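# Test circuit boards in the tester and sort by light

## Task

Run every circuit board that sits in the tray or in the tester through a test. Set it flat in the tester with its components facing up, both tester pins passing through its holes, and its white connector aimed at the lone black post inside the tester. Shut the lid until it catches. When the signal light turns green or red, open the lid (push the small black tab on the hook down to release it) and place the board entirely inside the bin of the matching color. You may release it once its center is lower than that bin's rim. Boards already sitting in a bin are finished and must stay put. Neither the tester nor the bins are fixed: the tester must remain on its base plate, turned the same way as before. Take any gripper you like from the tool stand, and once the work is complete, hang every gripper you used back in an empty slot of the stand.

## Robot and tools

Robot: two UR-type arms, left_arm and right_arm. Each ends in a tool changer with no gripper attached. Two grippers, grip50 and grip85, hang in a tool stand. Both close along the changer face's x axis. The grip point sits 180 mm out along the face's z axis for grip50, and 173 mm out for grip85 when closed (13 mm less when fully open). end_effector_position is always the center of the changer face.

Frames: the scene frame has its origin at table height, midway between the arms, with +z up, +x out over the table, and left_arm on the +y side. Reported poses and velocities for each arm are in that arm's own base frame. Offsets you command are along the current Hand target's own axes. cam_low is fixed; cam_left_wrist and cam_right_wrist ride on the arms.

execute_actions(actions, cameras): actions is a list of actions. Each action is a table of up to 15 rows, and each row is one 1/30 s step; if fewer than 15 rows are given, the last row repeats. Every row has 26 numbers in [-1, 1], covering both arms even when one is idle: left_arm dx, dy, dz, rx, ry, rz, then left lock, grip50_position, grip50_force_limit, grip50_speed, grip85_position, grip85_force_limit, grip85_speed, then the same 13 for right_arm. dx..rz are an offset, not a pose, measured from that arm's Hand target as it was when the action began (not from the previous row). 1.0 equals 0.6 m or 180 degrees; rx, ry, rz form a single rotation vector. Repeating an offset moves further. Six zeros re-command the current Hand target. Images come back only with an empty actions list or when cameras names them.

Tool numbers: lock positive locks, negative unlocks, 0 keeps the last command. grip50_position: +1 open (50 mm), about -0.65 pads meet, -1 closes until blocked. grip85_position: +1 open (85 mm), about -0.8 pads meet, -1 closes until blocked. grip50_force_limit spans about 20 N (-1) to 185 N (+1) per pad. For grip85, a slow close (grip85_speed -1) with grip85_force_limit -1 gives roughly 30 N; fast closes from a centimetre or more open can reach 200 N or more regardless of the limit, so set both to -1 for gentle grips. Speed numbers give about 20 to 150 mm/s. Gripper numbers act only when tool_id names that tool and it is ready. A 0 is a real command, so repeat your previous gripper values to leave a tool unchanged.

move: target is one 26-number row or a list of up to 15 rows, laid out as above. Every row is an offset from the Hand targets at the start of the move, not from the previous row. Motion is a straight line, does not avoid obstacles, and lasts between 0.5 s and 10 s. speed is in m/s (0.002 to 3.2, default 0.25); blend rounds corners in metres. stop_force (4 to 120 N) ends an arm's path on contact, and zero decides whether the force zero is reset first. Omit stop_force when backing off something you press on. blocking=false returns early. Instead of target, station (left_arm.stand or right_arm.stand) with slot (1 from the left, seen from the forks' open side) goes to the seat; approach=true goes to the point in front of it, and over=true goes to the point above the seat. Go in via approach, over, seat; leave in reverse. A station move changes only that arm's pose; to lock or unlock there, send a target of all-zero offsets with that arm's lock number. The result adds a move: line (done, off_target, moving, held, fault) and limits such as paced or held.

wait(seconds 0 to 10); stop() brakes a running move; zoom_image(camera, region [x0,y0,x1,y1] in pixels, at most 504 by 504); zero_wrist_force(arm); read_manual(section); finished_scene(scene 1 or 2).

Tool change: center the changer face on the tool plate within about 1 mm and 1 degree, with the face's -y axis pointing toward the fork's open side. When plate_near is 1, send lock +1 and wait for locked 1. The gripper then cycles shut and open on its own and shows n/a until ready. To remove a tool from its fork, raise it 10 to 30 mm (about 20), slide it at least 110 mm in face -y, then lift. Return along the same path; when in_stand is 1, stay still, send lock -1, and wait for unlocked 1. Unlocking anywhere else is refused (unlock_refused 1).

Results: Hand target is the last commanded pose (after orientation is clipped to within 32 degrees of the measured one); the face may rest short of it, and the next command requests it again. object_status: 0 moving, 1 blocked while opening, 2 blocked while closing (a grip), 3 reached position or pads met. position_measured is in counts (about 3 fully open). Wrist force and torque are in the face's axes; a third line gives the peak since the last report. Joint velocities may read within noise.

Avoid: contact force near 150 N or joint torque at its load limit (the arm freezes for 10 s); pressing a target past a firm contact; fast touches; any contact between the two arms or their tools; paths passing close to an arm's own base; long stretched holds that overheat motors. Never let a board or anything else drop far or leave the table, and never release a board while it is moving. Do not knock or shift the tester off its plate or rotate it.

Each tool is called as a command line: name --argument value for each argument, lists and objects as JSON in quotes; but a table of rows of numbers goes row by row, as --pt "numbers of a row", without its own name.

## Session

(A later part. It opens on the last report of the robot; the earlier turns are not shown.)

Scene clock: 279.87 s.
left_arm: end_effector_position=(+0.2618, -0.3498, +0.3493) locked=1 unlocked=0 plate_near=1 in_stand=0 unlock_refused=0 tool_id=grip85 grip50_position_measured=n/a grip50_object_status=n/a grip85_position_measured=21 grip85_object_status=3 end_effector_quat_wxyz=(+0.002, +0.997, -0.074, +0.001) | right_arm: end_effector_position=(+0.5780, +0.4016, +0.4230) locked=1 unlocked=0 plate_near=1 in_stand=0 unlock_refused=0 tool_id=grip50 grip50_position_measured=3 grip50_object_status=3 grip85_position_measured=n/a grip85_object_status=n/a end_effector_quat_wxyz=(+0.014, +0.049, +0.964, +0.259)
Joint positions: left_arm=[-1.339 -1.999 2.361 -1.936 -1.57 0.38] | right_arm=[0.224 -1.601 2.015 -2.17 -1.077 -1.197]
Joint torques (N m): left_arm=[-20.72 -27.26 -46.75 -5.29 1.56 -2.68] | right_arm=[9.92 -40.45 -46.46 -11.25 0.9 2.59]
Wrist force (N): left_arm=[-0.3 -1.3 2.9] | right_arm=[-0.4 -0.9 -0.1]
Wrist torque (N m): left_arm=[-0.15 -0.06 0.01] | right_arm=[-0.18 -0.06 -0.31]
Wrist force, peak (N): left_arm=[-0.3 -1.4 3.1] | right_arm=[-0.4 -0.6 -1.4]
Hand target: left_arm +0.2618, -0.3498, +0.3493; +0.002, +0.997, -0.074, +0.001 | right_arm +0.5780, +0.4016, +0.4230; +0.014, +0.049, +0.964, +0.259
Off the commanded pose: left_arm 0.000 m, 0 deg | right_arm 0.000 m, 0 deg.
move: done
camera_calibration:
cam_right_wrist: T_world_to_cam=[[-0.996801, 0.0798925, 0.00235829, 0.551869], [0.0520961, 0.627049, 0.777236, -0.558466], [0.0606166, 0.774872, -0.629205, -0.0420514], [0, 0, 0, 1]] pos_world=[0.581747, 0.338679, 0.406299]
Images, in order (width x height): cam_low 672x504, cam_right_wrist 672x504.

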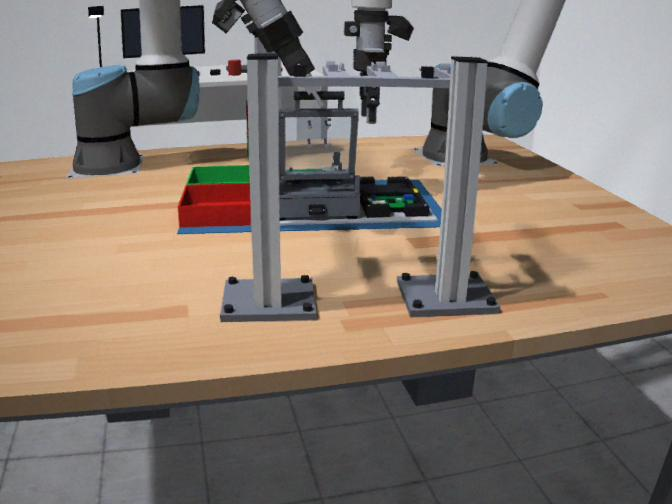

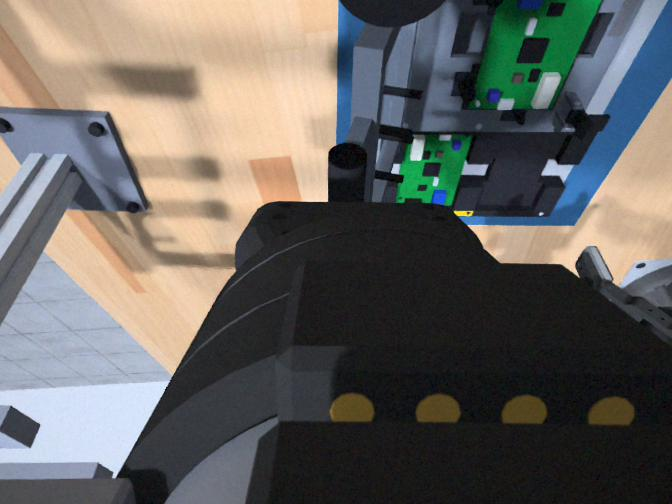

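move --target '[0,0,0,0,0,0,0,1,-1,1,0.86,-1,-1, 0,0,0,0,0,0,0,-1,-1,-1,1,1,1]' --cameras '["cam_right_wrist","cam_low"]'

zoom_image --camera "cam_low" --region '[270, 50, 370, 150]'

Scene clock: 283.83 s.
left_arm: end_effector_position=(+0.2618, -0.3498, +0.3493) locked=1 unlocked=0 plate_near=1 in_stand=0 unlock_refused=0 tool_id=grip85 grip50_position_measured=n/a grip50_object_status=n/a grip85_position_measured=21 grip85_object_status=3 end_effector_quat_wxyz=(+0.002, +0.997, -0.074, +0.001) | right_arm: end_effector_position=(+0.5780, +0.4016, +0.4230) locked=1 unlocked=0 plate_near=1 in_stand=0 unlock_refused=0 tool_id=grip50 grip50_position_measured=174 grip50_object_status=0 grip85_position_measured=n/a grip85_object_status=n/a end_effector_quat_wxyz=(+0.014, +0.049, +0.964, +0.259)
Joint positions: left_arm=[-1.339 -1.999 2.361 -1.936 -1.57 0.38] | right_arm=[0.224 -1.601 2.015 -2.17 -1.077 -1.197]
Joint torques (N m): left_arm=[-23.51 -28.86 -46.75 -5.09 1.78 -2.46] | right_arm=[10.46 -41.34 -46.43 -5.61 2.27 2.55]
Wrist force (N): left_arm=[-0.3 -1.1 2.5] | right_arm=[-5.1 1.2 -4.2]
Wrist torque (N m): left_arm=[-0.13 -0.06 0.02] | right_arm=[-0.57 -0.93 -0.34]
Wrist force, peak (N): left_arm=[-0.3 -1.2 3.4] | right_arm=[-5.2 1.4 -4.3]
Hand target: left_arm +0.2618, -0.3498, +0.3493; +0.002, +0.997, -0.074, +0.001 | right_arm +0.5780, +0.4016, +0.4230; +0.014, +0.049, +0.964, +0.259
Off the commanded pose: left_arm 0.000 m, 0 deg | right_arm 0.000 m, 0 deg.
move: done
camera_calibration:
cam_right_wrist: T_world_to_cam=[[-0.996806, 0.0798298, 0.00228108, 0.551925], [0.0519968, 0.627057, 0.777236, -0.558411], [0.0606162, 0.774872, -0.629205, -0.0420509], [0, 0, 0, 1]] pos_world=[0.581747, 0.338679, 0.406299]
Images, in order (width x height): cam_low 672x504, cam_right_wrist 672x504.

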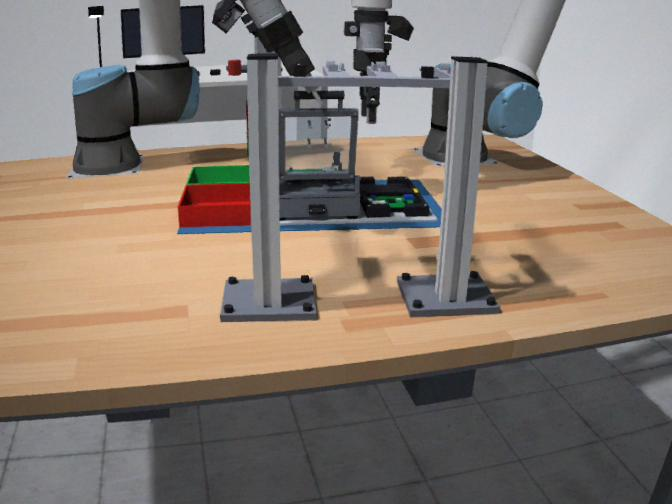

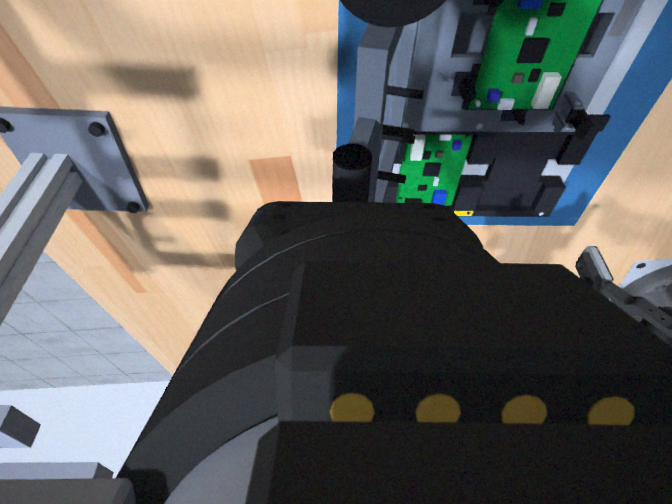

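Scaled by 5.040.

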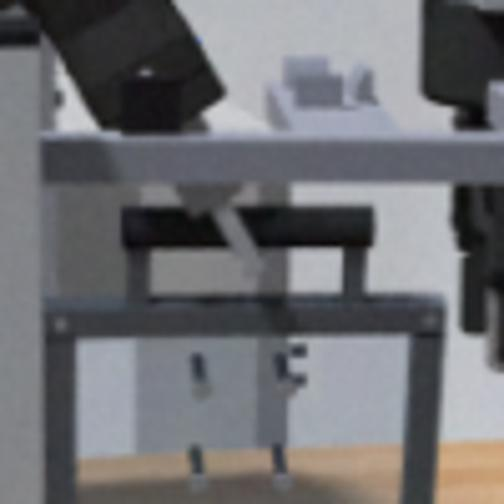

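wait --seconds 0.1 --cameras '["cam_left_wrist"]'

zoom_image --camera "cam_left_wrist" --region '[552, 200, 672, 320]'

zoom_image --camera "cam_right_wrist" --region '[320, 0, 620, 210]'

Scene clock: 289.90 s.
left_arm: end_effector_position=(+0.2618, -0.3498, +0.3493) locked=1 unlocked=0 plate_near=1 in_stand=0 unlock_refused=0 tool_id=grip85 grip50_position_measured=n/a grip50_object_status=n/a grip85_position_measured=21 grip85_object_status=3 end_effector_quat_wxyz=(+0.002, +0.997, -0.074, +0.001) | right_arm: end_effector_position=(+0.5780, +0.4016, +0.4230) locked=1 unlocked=0 plate_near=1 in_stand=0 unlock_refused=0 tool_id=grip50 grip50_position_measured=174 grip50_object_status=2 grip85_position_measured=n/a grip85_object_status=n/a end_effector_quat_wxyz=(+0.014, +0.049, +0.964, +0.259)
Joint positions: left_arm=[-1.339 -1.999 2.361 -1.936 -1.57 0.38] | right_arm=[0.224 -1.601 2.015 -2.17 -1.077 -1.197]
Joint torques (N m): left_arm=[-22.43 -27.93 -47.69 -5.24 1.74 -2.3] | right_arm=[8.91 -44.48 -46.36 -4.4 4.92 2.64]
Wrist force (N): left_arm=[-0.3 -1.0 2.8] | right_arm=[-5.4 1.3 -4.4]
Wrist torque (N m): left_arm=[-0.13 -0.05 0.02] | right_arm=[-0.56 -0.92 -0.34]
Wrist force, peak (N): left_arm=[-0.1 -1.1 3.3] | right_arm=[-5.4 1.3 -4.4]
Hand target: left_arm +0.2618, -0.3498, +0.3493; +0.002, +0.997, -0.074, +0.001 | right_arm +0.5780, +0.4016, +0.4230; +0.014, +0.049, +0.964, +0.259
Tool commands: left_gripper/lock=+0.0 left_gripper/grip50_position=+1.0 left_gripper/grip50_force_limit=-1.0 left_gripper/grip50_speed=+1.0 left_gripper/grip85_position=+0.86 left_gripper/grip85_force_limit=-1.0 left_gripper/grip85_speed=-1.0 right_gripper/lock=+0.0 right_gripper/grip50_position=-1.0 right_gripper/grip50_force_limit=-1.0 right_gripper/grip50_speed=-1.0 right_gripper/grip85_position=+1.0 right_gripper/grip85_force_limit=+1.0 right_gripper/grip85_speed=+1.0
Off the commanded pose: left_arm 0.000 m, 0 deg | right_arm 0.000 m, 0 deg.
wait: 0.10 s; at rest from the start
camera_calibration:
cam_left_wrist: T_world_to_cam=[[0.987255, -0.158451, 0.0148477, -0.316141], [-0.153958, -0.927285, 0.341231, -0.350508], [-0.0403004, -0.339168, -0.939862, 0.257349], [0, 0, 0, 1]] pos_world=[0.268519, -0.287829, 0.366171]
Images, in order (width x height): cam_left_wrist 672x504.

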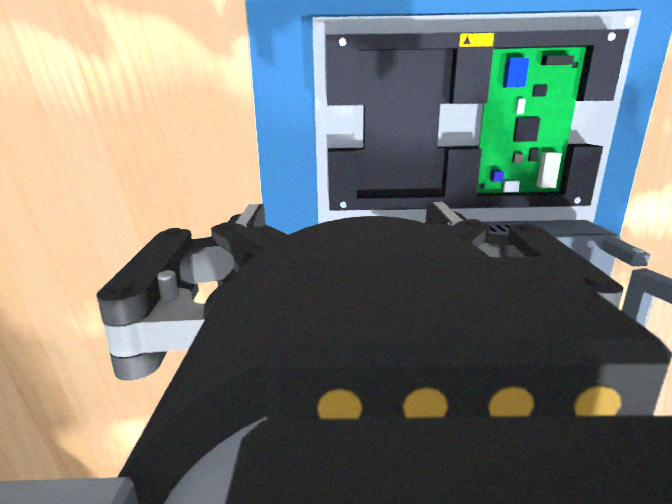

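Scaled by 4.200.

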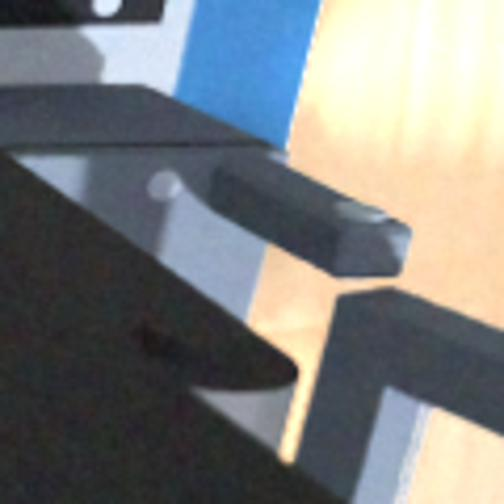

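This scene's latest camera images include none from cam_right_wrist. They are from: cam_left_wrist. cam_right_wrist's image comes with the result of a call that names it in "cameras".

move --pt "0 0 0 0 0 0 0 1 -1 1 0.86 -1 -1 0.0517 0.0021 -0.0036 0 0 0 0 -1 -1 -1 1 1 1" --pt "0 0 0 0 0 0 0 1 -1 1 0.86 -1 -1 0.1058 -0.0003 0.0004 0 0 0 0 -1 -1 -1 1 1 1" --cameras '["cam_left_wrist","cam_low"]' --speed 0.06 --blend '[0.01,0]'

Scene clock: 299.80 s.
left_arm: end_effector_position=(+0.2618, -0.3498, +0.3493) locked=1 unlocked=0 plate_near=1 in_stand=0 unlock_refused=0 tool_id=grip85 grip50_position_measured=n/a grip50_object_status=n/a grip85_position_measured=21 grip85_object_status=3 end_effector_quat_wxyz=(+0.002, +0.997, -0.074, +0.001) | right_arm: end_effector_position=(+0.5151, +0.4080, +0.4227) locked=1 unlocked=0 plate_near=1 in_stand=0 unlock_refused=0 tool_id=grip50 grip50_position_measured=174 grip50_object_status=2 grip85_position_measured=n/a grip85_object_status=n/a end_effector_quat_wxyz=(+0.014, +0.049, +0.964, +0.259)
Joint positions: left_arm=[-1.339 -1.999 2.361 -1.936 -1.57 0.38] | right_arm=[0.26 -1.688 2.1 -2.186 -1.084 -1.158]
Joint torques (N m): left_arm=[-20.64 -26.43 -46.8 -5.19 1.65 -2.38] | right_arm=[9.46 -41.03 -31.34 -6.45 -2.81 2.5]
Wrist force (N): left_arm=[-0.3 -0.8 2.7] | right_arm=[-1.6 9.8 -20.5]
Wrist torque (N m): left_arm=[-0.11 -0.05 0.02] | right_arm=[-2.10 -0.30 -0.38]
Wrist force, peak (N): left_arm=[-0.3 -1.3 3.4] | right_arm=[-10.7 6.6 -30.1]
Hand target: left_arm +0.2618, -0.3498, +0.3493; +0.002, +0.997, -0.074, +0.001 | right_arm +0.5148, +0.4080, +0.4227; +0.014, +0.049, +0.964, +0.259
Off the commanded pose: left_arm 0.000 m, 0 deg | right_arm 0.000 m, 0 deg.
move: done
camera_calibration:
cam_left_wrist: T_world_to_cam=[[0.987255, -0.158451, 0.0148477, -0.316141], [-0.153958, -0.927285, 0.341231, -0.350508], [-0.0403004, -0.339168, -0.939862, 0.257349], [0, 0, 0, 1]] pos_world=[0.268519, -0.287829, 0.366171]
Images, in order (width x height): cam_low 672x504, cam_left_wrist 672x504.

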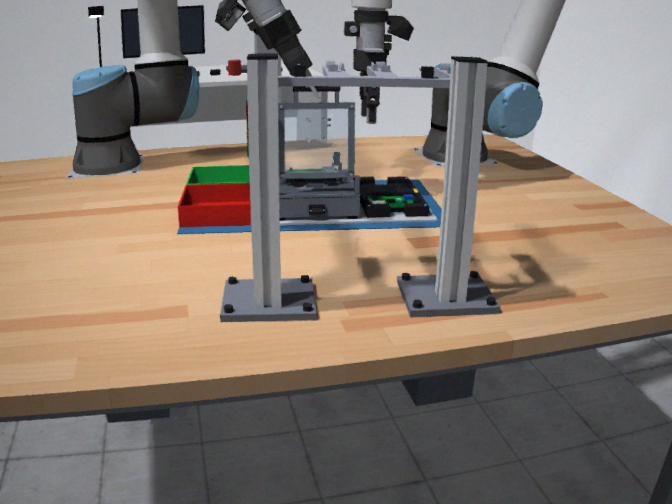

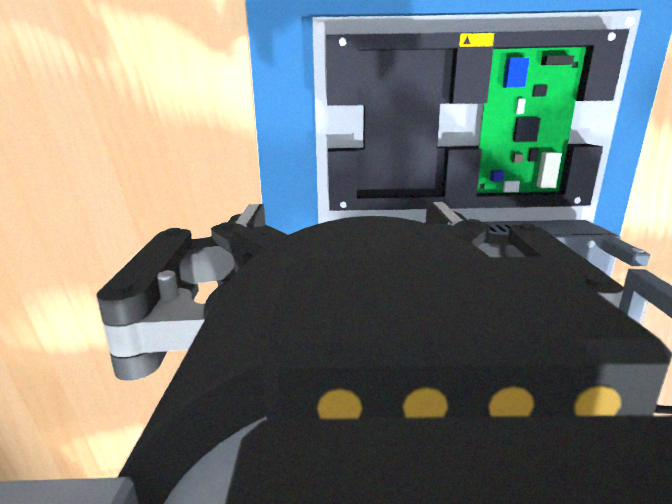

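zoom_image --camera "cam_low" --region '[260, 60, 380, 200]'

Scaled by 3.600.

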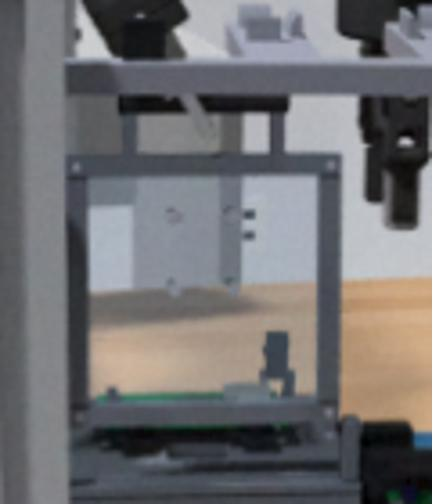

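move --pt "0 0 0 0 0 0 0 1 -1 1 0.86 -1 -1 0.0735 -0.0025 0.0043 0 0 0 0 -1 -1 -1 1 1 1" --pt "0 0 0 0 0 0 0 1 -1 1 0.86 -1 -1 0.1417 -0.0176 0.0305 0 0 0 0 -1 -1 -1 1 1 1" --cameras '["cam_low","cam_left_wrist"]' --speed 0.06 --blend '[0.01,0]'

zoom_image --camera "cam_low" --region '[260, 60, 380, 200]'

Scene clock: 313.40 s.
left_arm: end_effector_position=(+0.2618, -0.3498, +0.3493) locked=1 unlocked=0 plate_near=1 in_stand=0 unlock_refused=0 tool_id=grip85 grip50_position_measured=n/a grip50_object_status=n/a grip85_position_measured=21 grip85_object_status=3 end_effector_quat_wxyz=(+0.002, +0.997, -0.074, +0.001) | right_arm: end_effector_position=(+0.4304, +0.4167, +0.4015) locked=1 unlocked=0 plate_near=1 in_stand=0 unlock_refused=0 tool_id=grip50 grip50_position_measured=174 grip50_object_status=2 grip85_position_measured=n/a grip85_object_status=n/a end_effector_quat_wxyz=(+0.014, +0.049, +0.964, +0.259)
Joint positions: left_arm=[-1.339 -1.999 2.361 -1.936 -1.57 0.38] | right_arm=[0.321 -1.789 2.228 -2.245 -1.097 -1.09]
Joint torques (N m): left_arm=[-22.75 -29.93 -46.81 -5.47 1.94 -2.25] | right_arm=[14.86 -45.22 -47.37 -10.83 4.2 2.92]
Wrist force (N): left_arm=[0.2 -1.3 2.9] | right_arm=[-7.1 -6.8 2.8]
Wrist torque (N m): left_arm=[-0.15 -0.08 0.02] | right_arm=[0.91 -1.44 -0.38]
Wrist force, peak (N): left_arm=[-0.3 -1.2 3.3] | right_arm=[-1.6 10.2 -20.4]
Hand target: left_arm +0.2618, -0.3498, +0.3493; +0.002, +0.997, -0.074, +0.001 | right_arm +0.4303, +0.4167, +0.4015; +0.014, +0.049, +0.964, +0.259
Off the commanded pose: left_arm 0.000 m, 0 deg | right_arm 0.000 m, 0 deg.
move: done
camera_calibration:
cam_left_wrist: T_world_to_cam=[[0.987255, -0.158451, 0.0148477, -0.316141], [-0.153958, -0.927285, 0.341231, -0.350508], [-0.0403004, -0.339168, -0.939862, 0.257349], [0, 0, 0, 1]] pos_world=[0.268519, -0.287829, 0.366171]
Images, in order (width x height): cam_low 672x504, cam_left_wrist 672x504.

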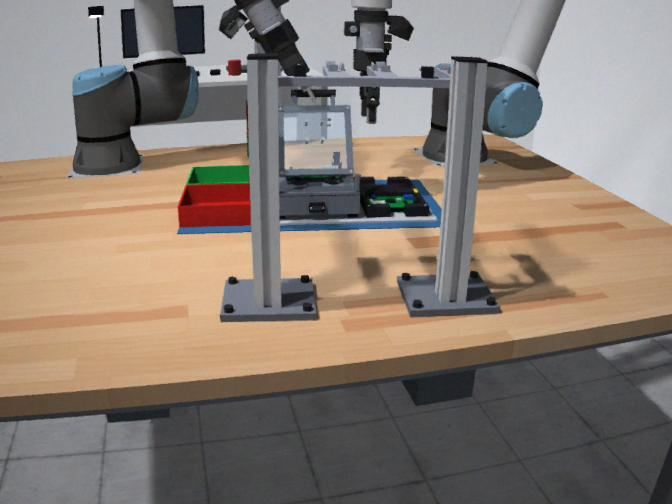

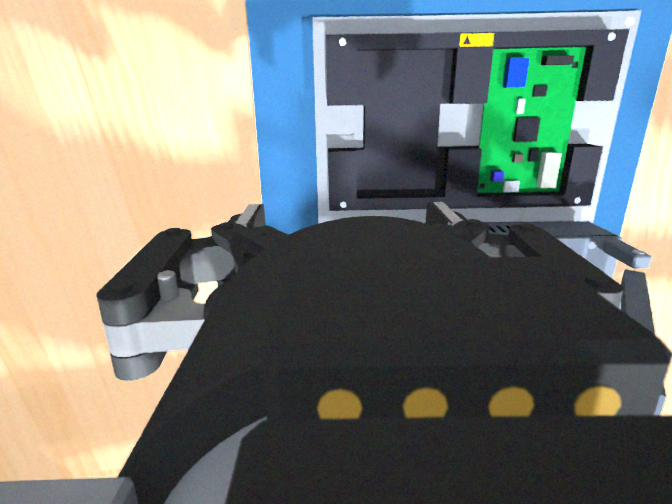

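Scaled by 3.600.

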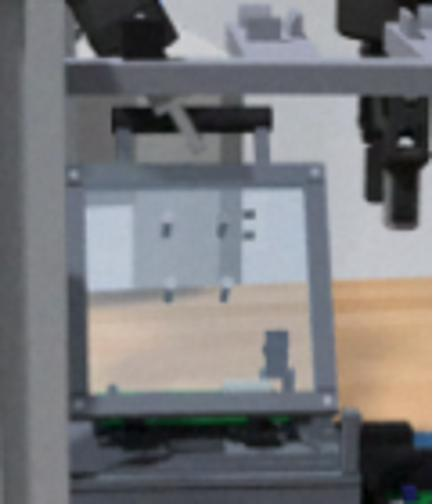

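move --pt "0 0 0 0 0 0 0 1 -1 1 0.86 -1 -1 0.0792 -0.0312 0.054 0 0 0 0 -1 -1 -1 1 1 1" --pt "0 0 0 0 0 0 0 1 -1 1 0.86 -1 -1 0.1367 -0.0738 0.1277 0 0 0 0 -1 -1 -1 1 1 1" --cameras '["cam_low","cam_left_wrist"]' --speed 0.08 --blend '[0.01,0]'

zoom_image --camera "cam_low" --region '[260, 80, 380, 220]'

Scene clock: 323.30 s.
left_arm: end_effector_position=(+0.2618, -0.3498, +0.3493) locked=1 unlocked=0 plate_near=1 in_stand=0 unlock_refused=0 tool_id=grip85 grip50_position_measured=n/a grip50_object_status=n/a grip85_position_measured=21 grip85_object_status=3 end_effector_quat_wxyz=(+0.002, +0.997, -0.074, +0.001) | right_arm: end_effector_position=(+0.3488, +0.4252, +0.3130) locked=1 unlocked=0 plate_near=1 in_stand=0 unlock_refused=0 tool_id=grip50 grip50_position_measured=174 grip50_object_status=2 grip85_position_measured=n/a grip85_object_status=n/a end_effector_quat_wxyz=(+0.014, +0.049, +0.964, +0.259) end_effector_velocity=(+0.000, +0.000, -0.001) end_effector_angular_velocity=(+0.001, -0.002, +0.000)
Joint positions: left_arm=[-1.339 -1.999 2.361 -1.936 -1.57 0.38] | right_arm=[0.399 -1.796 2.423 -2.47 -1.116 -1.006]
Joint velocities: left_arm=[within noise] | right_arm=[0 0.001 0.002 -0.005 0 0]
Joint torques (N m): left_arm=[-19.26 -27.53 -46.89 -5.12 1.61 -2.24] | right_arm=[16.65 -17.55 -36.71 -8.76 4.43 2.42]
Wrist force (N): left_arm=[-0.2 -1.0 2.6] | right_arm=[-12.6 -4.0 0.5]
Wrist torque (N m): left_arm=[-0.13 -0.06 0.02] | right_arm=[0.42 -2.60 -0.38]
Wrist force, peak (N): left_arm=[0.0 -1.4 3.3] | right_arm=[-12.8 -4.1 0.6]
Hand target: left_arm +0.2618, -0.3498, +0.3493; +0.002, +0.997, -0.074, +0.001 | right_arm +0.3488, +0.4252, +0.3129; +0.014, +0.049, +0.964, +0.259
Off the commanded pose: left_arm 0.000 m, 0 deg | right_arm 0.000 m, 0 deg.
move: done
camera_calibration:
cam_left_wrist: T_world_to_cam=[[0.987255, -0.158451, 0.0148477, -0.316141], [-0.153958, -0.927285, 0.341231, -0.350508], [-0.0403004, -0.339168, -0.939862, 0.257349], [0, 0, 0, 1]] pos_world=[0.268519, -0.287829, 0.366171]
Images, in order (width x height): cam_low 672x504, cam_left_wrist 672x504.

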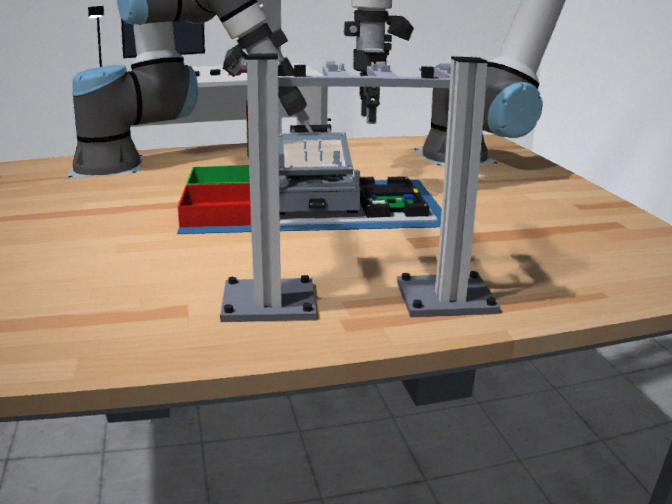

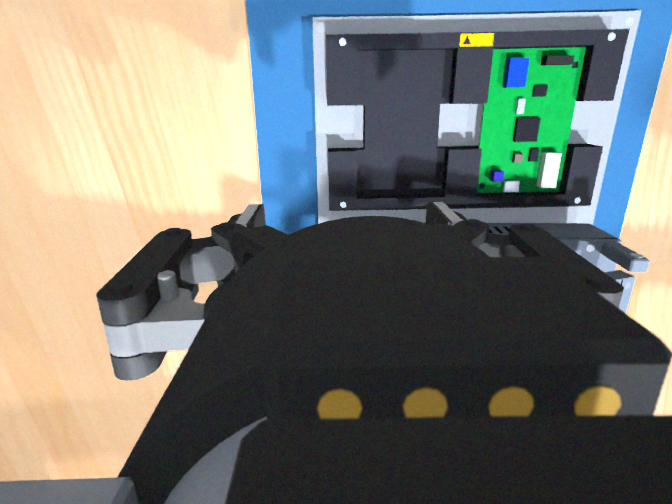

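Scaled by 3.600.

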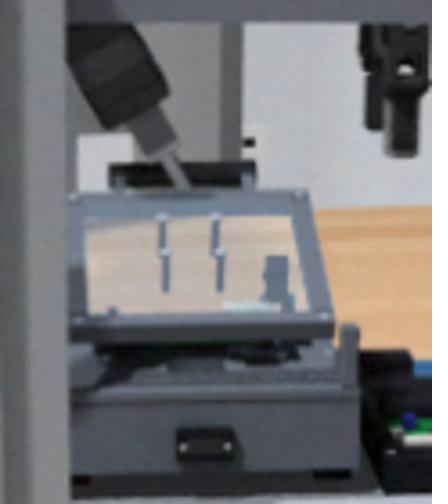

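move --pt "0 0 0 0 0 0 0 1 -1 1 0.86 -1 -1 -0.0025 0 0 0 0 0 0 -1 -1 -1 1 1 1" --pt "0 0 0 0 0 0 0 1 -1 1 0.86 -1 -1 0.017 -0.0268 0.0463 0 0 0 0 -1 -1 -1 1 1 1" --pt "0 0 0 0 0 0 0 1 -1 1 0.86 -1 -1 0.017 -0.0268 0.0463 0 0 0 0 -0.98 -0.3 -1 1 1 1" --cameras '["cam_left_wrist"]' --speed 0.06 --blend '[0.001,0,0]'

Scene clock: 327.63 s.
left_arm: end_effector_position=(+0.2618, -0.3498, +0.3493) locked=1 unlocked=0 plate_near=1 in_stand=0 unlock_refused=0 tool_id=grip85 grip50_position_measured=n/a grip50_object_status=n/a grip85_position_measured=21 grip85_object_status=3 end_effector_quat_wxyz=(+0.002, +0.997, -0.074, +0.001) | right_arm: end_effector_position=(+0.3386, +0.4262, +0.2807) locked=1 unlocked=0 plate_near=1 in_stand=0 unlock_refused=0 tool_id=grip50 grip50_position_measured=180 grip50_object_status=2 grip85_position_measured=n/a grip85_object_status=n/a end_effector_quat_wxyz=(+0.014, +0.049, +0.965, +0.259)
Joint positions: left_arm=[-1.339 -1.999 2.361 -1.936 -1.57 0.38] | right_arm=[0.41 -1.758 2.469 -2.559 -1.119 -0.994]
Joint torques (N m): left_arm=[-20.46 -29.47 -46.41 -4.94 1.49 -2.19] | right_arm=[14.45 -20.12 -37 -8.26 5.03 2.12]
Wrist force (N): left_arm=[-0.3 -0.9 2.8] | right_arm=[-10.9 -2.5 3.2]
Wrist torque (N m): left_arm=[-0.12 -0.05 0.02] | right_arm=[0.14 -1.75 -0.08]
Wrist force, peak (N): left_arm=[0.2 -1.3 3.6] | right_arm=[-16.2 -2.7 -1.5]
Hand target: left_arm +0.2618, -0.3498, +0.3493; +0.002, +0.997, -0.074, +0.001 | right_arm +0.3387, +0.4263, +0.2808; +0.014, +0.049, +0.964, +0.259
Off the commanded pose: left_arm 0.000 m, 0 deg | right_arm 0.000 m, 0 deg.
move: done; blend cut to 0.0007 m at target 1
camera_calibration:
cam_left_wrist: T_world_to_cam=[[0.987255, -0.158451, 0.0148477, -0.316141], [-0.153958, -0.927285, 0.341231, -0.350508], [-0.0403004, -0.339168, -0.939862, 0.257349], [0, 0, 0, 1]] pos_world=[0.268519, -0.287829, 0.366171]
Images, in order (width x height): cam_left_wrist 672x504.

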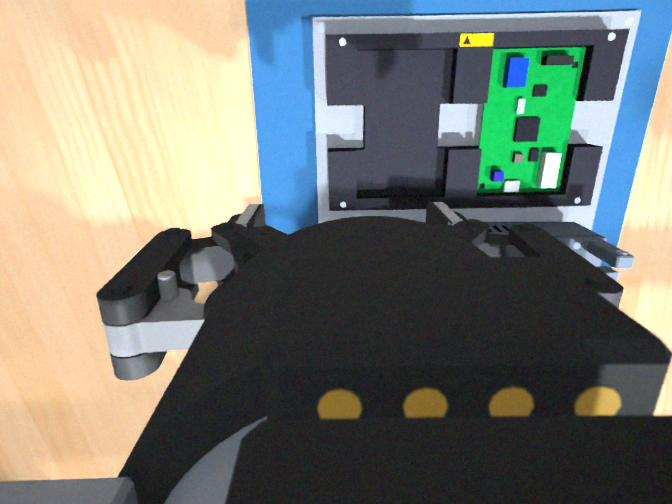

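zoom_image --camera "cam_left_wrist" --region '[552, 200, 672, 320]'

Scaled by 4.200.

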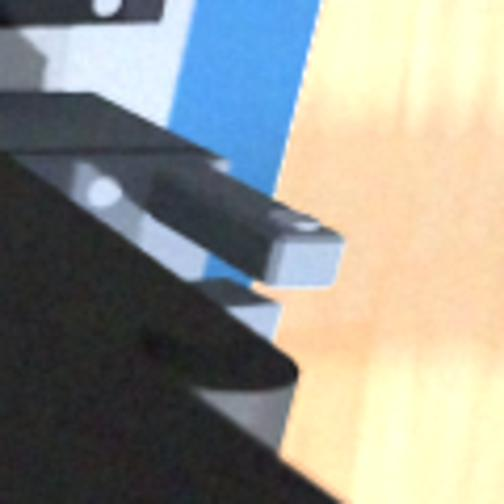

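move --pt "0 0 0 0 0 0 0 1 -1 1 0.86 -1 -1 -0.0025 0 0 0 0 0 0 -0.98 -0.3 -1 1 1 1" --pt "0 0 0 0 0 0 0 1 -1 1 0.86 -1 -1 -0.0012 -0.0167 0.0289 0 0 0 0 -0.98 -0.3 -1 1 1 1" --cameras '["cam_left_wrist","cam_low"]' --speed 0.04 --blend '[0.0005,0]'

zoom_image --camera "cam_left_wrist" --region '[552, 200, 672, 320]'

zoom_image --camera "cam_low" --region '[260, 80, 380, 220]'

Scene clock: 333.43 s.
left_arm: end_effector_position=(+0.2618, -0.3498, +0.3493) locked=1 unlocked=0 plate_near=1 in_stand=0 unlock_refused=0 tool_id=grip85 grip50_position_measured=n/a grip50_object_status=n/a grip85_position_measured=21 grip85_object_status=3 end_effector_quat_wxyz=(+0.002, +0.997, -0.074, +0.001) | right_arm: end_effector_position=(+0.3394, +0.4262, +0.2608) locked=1 unlocked=0 plate_near=1 in_stand=0 unlock_refused=0 tool_id=grip50 grip50_position_measured=180 grip50_object_status=2 grip85_position_measured=n/a grip85_object_status=n/a end_effector_quat_wxyz=(+0.014, +0.049, +0.964, +0.259)
Joint positions: left_arm=[-1.339 -1.999 2.361 -1.936 -1.57 0.38] | right_arm=[0.41 -1.721 2.488 -2.615 -1.119 -0.995]
Joint torques (N m): left_arm=[-22.24 -29.27 -46.93 -5.19 1.51 -2.32] | right_arm=[1.41 -19.47 -44.26 -15.84 -3.67 2.62]
Wrist force (N): left_arm=[0.1 -1.0 2.7] | right_arm=[19.0 -0.2 -6.8]
Wrist torque (N m): left_arm=[-0.13 -0.08 0.02] | right_arm=[-0.29 2.95 -0.33]
Wrist force, peak (N): left_arm=[-0.2 -1.5 3.3] | right_arm=[20.4 1.6 -4.6]
Hand target: left_arm +0.2618, -0.3498, +0.3493; +0.002, +0.997, -0.074, +0.001 | right_arm +0.3394, +0.4262, +0.2607; +0.014, +0.049, +0.964, +0.259
Off the commanded pose: left_arm 0.000 m, 0 deg | right_arm 0.000 m, 0 deg.
move: done
camera_calibration:
cam_left_wrist: T_world_to_cam=[[0.987255, -0.158451, 0.0148477, -0.316141], [-0.153958, -0.927285, 0.341231, -0.350508], [-0.0403004, -0.339168, -0.939862, 0.257349], [0, 0, 0, 1]] pos_world=[0.268519, -0.287829, 0.366171]
Images, in order (width x height): cam_low 672x504, cam_left_wrist 672x504.

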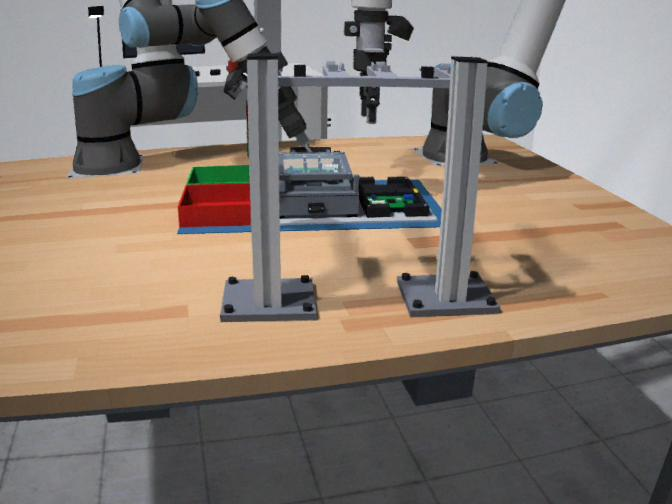

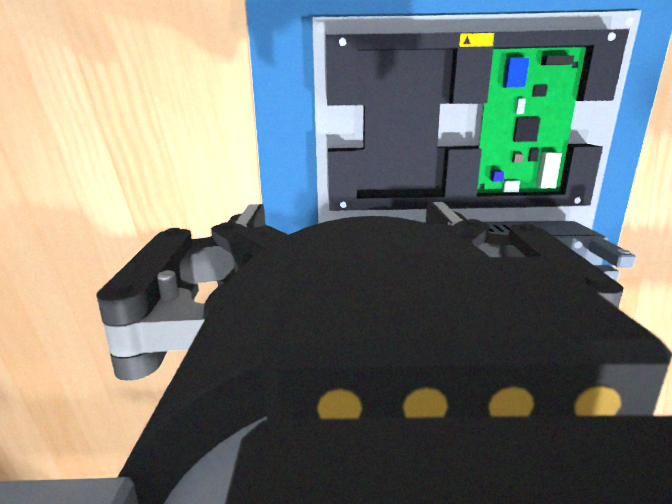

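Scaled by 4.200.

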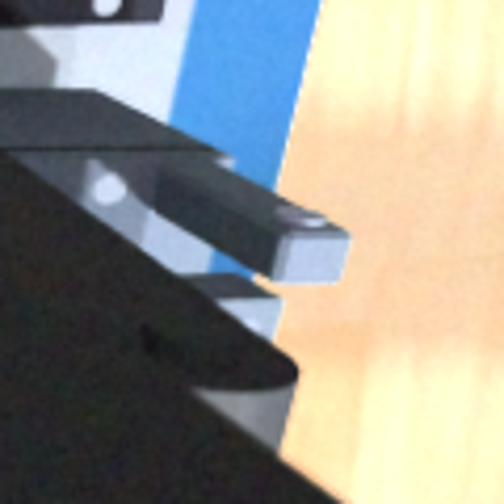

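Scaled by 3.600.

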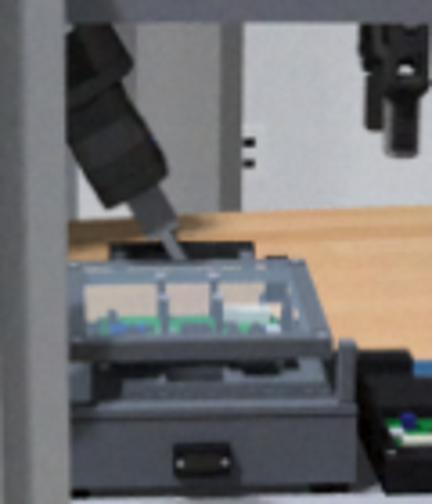

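move --pt "0 0 0 0 0 0 0 1 -1 1 0.86 -1 -1 0.0025 -0.0025 0.0043 0 0 0 0 -0.98 -0.3 -1 1 1 1" --pt "0 0 0 0 0 0 0 1 -1 1 0.86 -1 -1 0.005 -0.0167 0.0289 0 0 0 0 -0.98 -0.3 -1 1 1 1" --cameras '["cam_left_wrist","cam_low"]' --speed 0.02 --stop_force 35

zoom_image --camera "cam_low" --region '[260, 80, 380, 220]'

zoom_image --camera "cam_left_wrist" --region '[552, 200, 672, 320]'

Scene clock: 338.93 s.
left_arm: end_effector_position=(+0.2618, -0.3498, +0.3493) locked=1 unlocked=0 plate_near=1 in_stand=0 unlock_refused=0 tool_id=grip85 grip50_position_measured=n/a grip50_object_status=n/a grip85_position_measured=21 grip85_object_status=3 end_effector_quat_wxyz=(+0.002, +0.997, -0.074, +0.001) | right_arm: end_effector_position=(+0.3372, +0.4264, +0.2489) locked=1 unlocked=0 plate_near=1 in_stand=0 unlock_refused=0 tool_id=grip50 grip50_position_measured=180 grip50_object_status=2 grip85_position_measured=n/a grip85_object_status=n/a end_effector_quat_wxyz=(+0.014, +0.049, +0.964, +0.259)
Joint positions: left_arm=[-1.339 -1.999 2.361 -1.936 -1.57 0.38] | right_arm=[0.412 -1.701 2.502 -2.65 -1.12 -0.992]
Joint torques (N m): left_arm=[-19.35 -27.14 -46.62 -5.33 1.11 -1.99] | right_arm=[1.24 -27.22 -32.16 3.3 5.26 -1.48]
Wrist force (N): left_arm=[0.1 -1.1 2.8] | right_arm=[-19.0 4.5 -23.8]
Wrist torque (N m): left_arm=[-0.13 -0.08 0.02] | right_arm=[-1.18 -4.07 -0.53]
Wrist force, peak (N): left_arm=[-0.1 -1.5 3.4] | right_arm=[-9.7 7.9 -55.0]
Hand target: left_arm +0.2618, -0.3498, +0.3493; +0.002, +0.997, -0.074, +0.001 | right_arm +0.3372, +0.4264, +0.2489; +0.014, +0.049, +0.964, +0.259 (not the last commanded pose)
Off the commanded pose: left_arm 0.000 m, 0 deg | right_arm 0.008 m, 0 deg.
move: contact (right_arm); path passed 1 of 2 targets
camera_calibration:
cam_left_wrist: T_world_to_cam=[[0.987255, -0.158451, 0.0148477, -0.316141], [-0.153958, -0.927285, 0.341231, -0.350508], [-0.0403004, -0.339168, -0.939862, 0.257349], [0, 0, 0, 1]] pos_world=[0.268519, -0.287829, 0.366171]
Images, in order (width x height): cam_low 672x504, cam_left_wrist 672x504.

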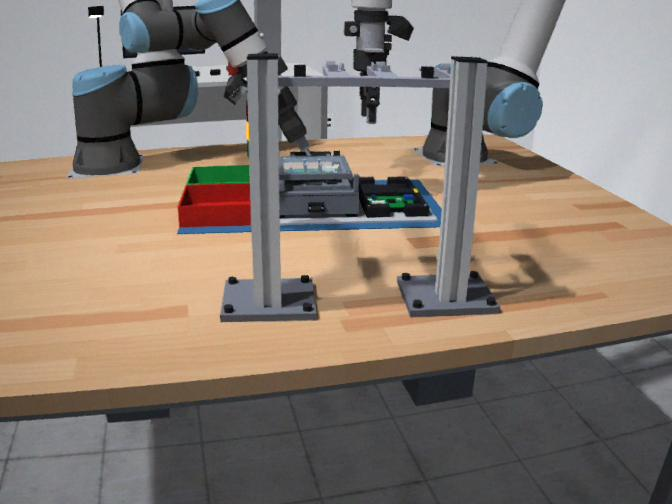

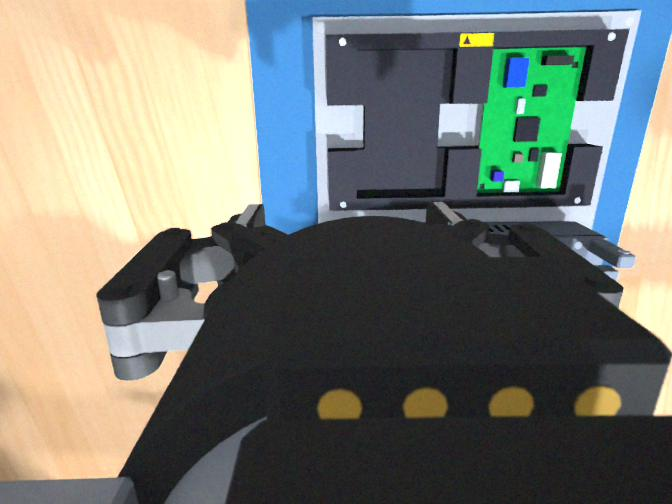

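Scaled by 3.600.

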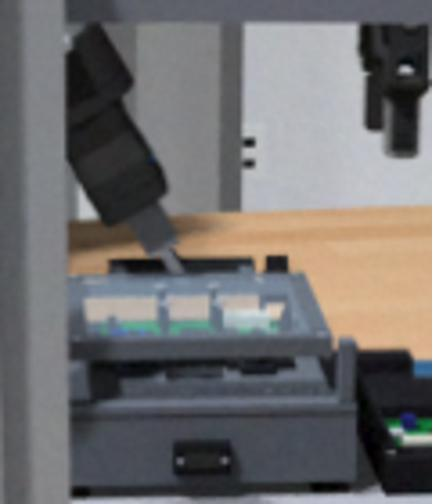

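Scaled by 4.200.

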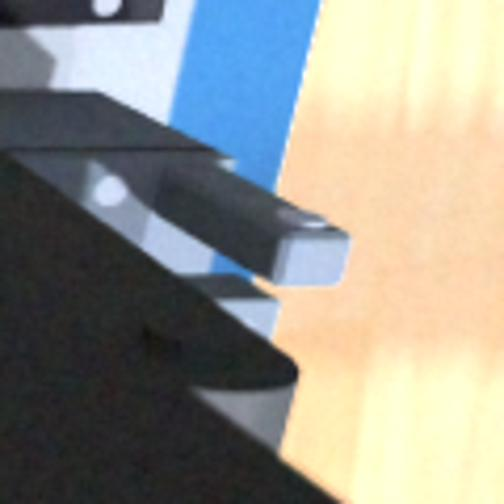

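wait --seconds 0.3 --cameras '["cam_low","cam_right_wrist"]'

zoom_image --camera "cam_low" --region '[220, 60, 340, 200]'

Scene clock: 339.73 s.
left_arm: end_effector_position=(+0.2618, -0.3498, +0.3493) locked=1 unlocked=0 plate_near=1 in_stand=0 unlock_refused=0 tool_id=grip85 grip50_position_measured=n/a grip50_object_status=n/a grip85_position_measured=21 grip85_object_status=3 end_effector_quat_wxyz=(+0.002, +0.997, -0.074, +0.001) | right_arm: end_effector_position=(+0.3372, +0.4264, +0.2489) locked=1 unlocked=0 plate_near=1 in_stand=0 unlock_refused=0 tool_id=grip50 grip50_position_measured=180 grip50_object_status=2 grip85_position_measured=n/a grip85_object_status=n/a end_effector_quat_wxyz=(+0.014, +0.049, +0.964, +0.259)
Joint positions: left_arm=[-1.339 -1.999 2.361 -1.936 -1.57 0.38] | right_arm=[0.412 -1.701 2.502 -2.65 -1.12 -0.992]
Joint torques (N m): left_arm=[-22.86 -28.94 -47.95 -5.35 1.4 -2.35] | right_arm=[1.58 -27.44 -31.86 2.9 5.66 -1.42]
Wrist force (N): left_arm=[-0.3 -1.0 3.0] | right_arm=[-19.1 4.3 -23.9]
Wrist torque (N m): left_arm=[-0.12 -0.06 0.02] | right_arm=[-1.17 -4.06 -0.53]
Wrist force, peak (N): left_arm=[-0.1 -1.4 3.3] | right_arm=[-19.3 4.5 -24.0]
Hand target: left_arm +0.2618, -0.3498, +0.3493; +0.002, +0.997, -0.074, +0.001 | right_arm +0.3372, +0.4264, +0.2489; +0.014, +0.049, +0.964, +0.259 (not the last commanded pose)
Tool commands: left_gripper/lock=+0.0 left_gripper/grip50_position=+1.0 left_gripper/grip50_force_limit=-1.0 left_gripper/grip50_speed=+1.0 left_gripper/grip85_position=+0.86 left_gripper/grip85_force_limit=-1.0 left_gripper/grip85_speed=-1.0 right_gripper/lock=+0.0 right_gripper/grip50_position=-0.98 right_gripper/grip50_force_limit=-0.3 right_gripper/grip50_speed=-1.0 right_gripper/grip85_position=+1.0 right_gripper/grip85_force_limit=+1.0 right_gripper/grip85_speed=+1.0
Off the commanded pose: left_arm 0.000 m, 0 deg | right_arm 0.008 m, 0 deg.
wait: 0.30 s; at rest from the start
camera_calibration:
cam_right_wrist: T_world_to_cam=[[-0.9968, 0.0799068, 0.00221818, 0.310288], [0.0519963, 0.627053, 0.777239, -0.426186], [0.0607158, 0.774867, -0.629201, -0.156326], [0, 0, 0, 1]] pos_world=[0.340947, 0.363579, 0.2322]
Images, in order (width x height): cam_low 672x504, cam_right_wrist 672x504.

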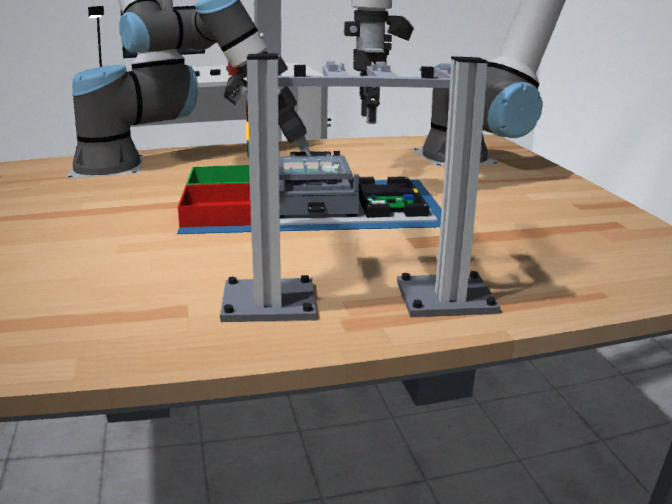

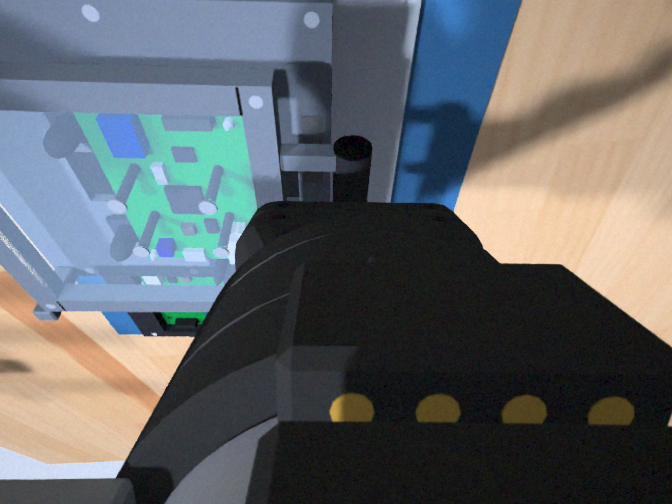

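Scaled by 3.600.

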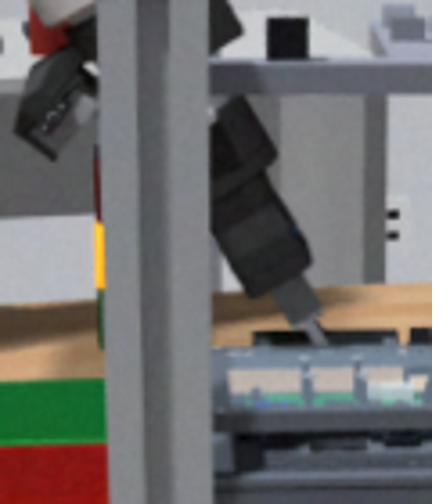

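move --target '[-0.0238,0.1202,0.0905,0,0,0,0,1,-1,1,0.86,-1,-1, 0,0,0,0,0,0,0,-0.98,-0.3,-1,1,1,1]' --cameras '["cam_low","cam_left_wrist"]' --speed 0.15

zoom_image --camera "cam_left_wrist" --region '[380, 120, 520, 260]'

zoom_image --camera "cam_low" --region '[220, 80, 360, 200]'

Scene clock: 344.63 s.
left_arm: end_effector_position=(+0.2372, -0.4191, +0.2953) locked=1 unlocked=0 plate_near=1 in_stand=0 unlock_refused=0 tool_id=grip85 grip50_position_measured=n/a grip50_object_status=n/a grip85_position_measured=21 grip85_object_status=3 end_effector_quat_wxyz=(+0.002, +0.997, -0.074, +0.001) | right_arm: end_effector_position=(+0.3372, +0.4264, +0.2489) locked=1 unlocked=0 plate_near=1 in_stand=0 unlock_refused=0 tool_id=grip50 grip50_position_measured=180 grip50_object_status=2 grip85_position_measured=n/a grip85_object_status=n/a end_effector_quat_wxyz=(+0.014, +0.049, +0.964, +0.259)
Joint positions: left_arm=[-1.426 -1.843 2.373 -2.104 -1.57 0.292] | right_arm=[0.412 -1.701 2.502 -2.65 -1.12 -0.992]
Joint torques (N m): left_arm=[-19.81 -22.69 -63.79 -10.38 1.57 -2.96] | right_arm=[1.67 -28.15 -32.08 0.82 6.85 -1.31]
Wrist force (N): left_arm=[0.0 -0.9 2.8] | right_arm=[-19.1 4.6 -23.9]
Wrist torque (N m): left_arm=[-0.12 -0.08 0.03] | right_arm=[-1.16 -4.06 -0.53]
Wrist force, peak (N): left_arm=[-0.6 0.4 4.3] | right_arm=[-19.3 4.6 -24.2]
Hand target: left_arm +0.2372, -0.4192, +0.2952; +0.002, +0.997, -0.074, +0.001 | right_arm +0.3372, +0.4264, +0.2489; +0.014, +0.049, +0.964, +0.259
Off the commanded pose: left_arm 0.000 m, 0 deg | right_arm 0.000 m, 0 deg.
move: done
camera_calibration:
cam_left_wrist: T_world_to_cam=[[0.987255, -0.158451, 0.0148477, -0.302032], [-0.153958, -0.927285, 0.341231, -0.400096], [-0.0403004, -0.339168, -0.939862, 0.182007], [0, 0, 0, 1]] pos_world=[0.243919, -0.357129, 0.312071]
Images, in order (width x height): cam_low 672x504, cam_left_wrist 672x504.

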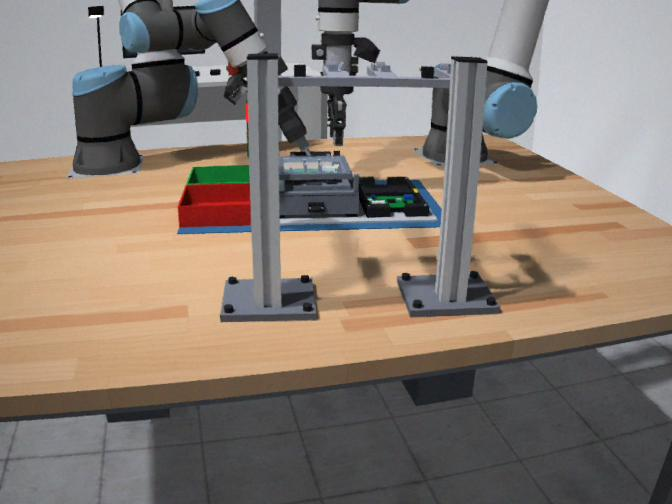

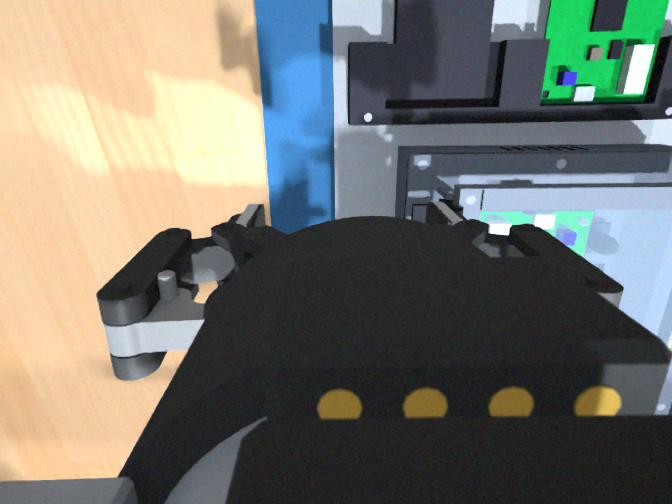

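Scaled by 3.600.

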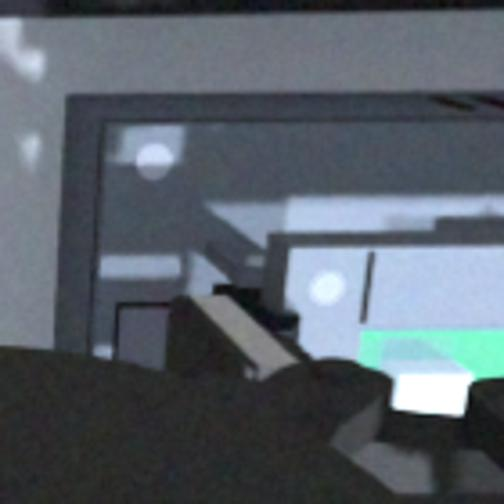

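Scaled by 3.600.

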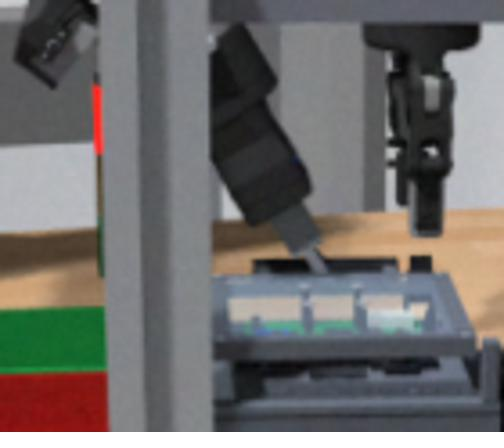

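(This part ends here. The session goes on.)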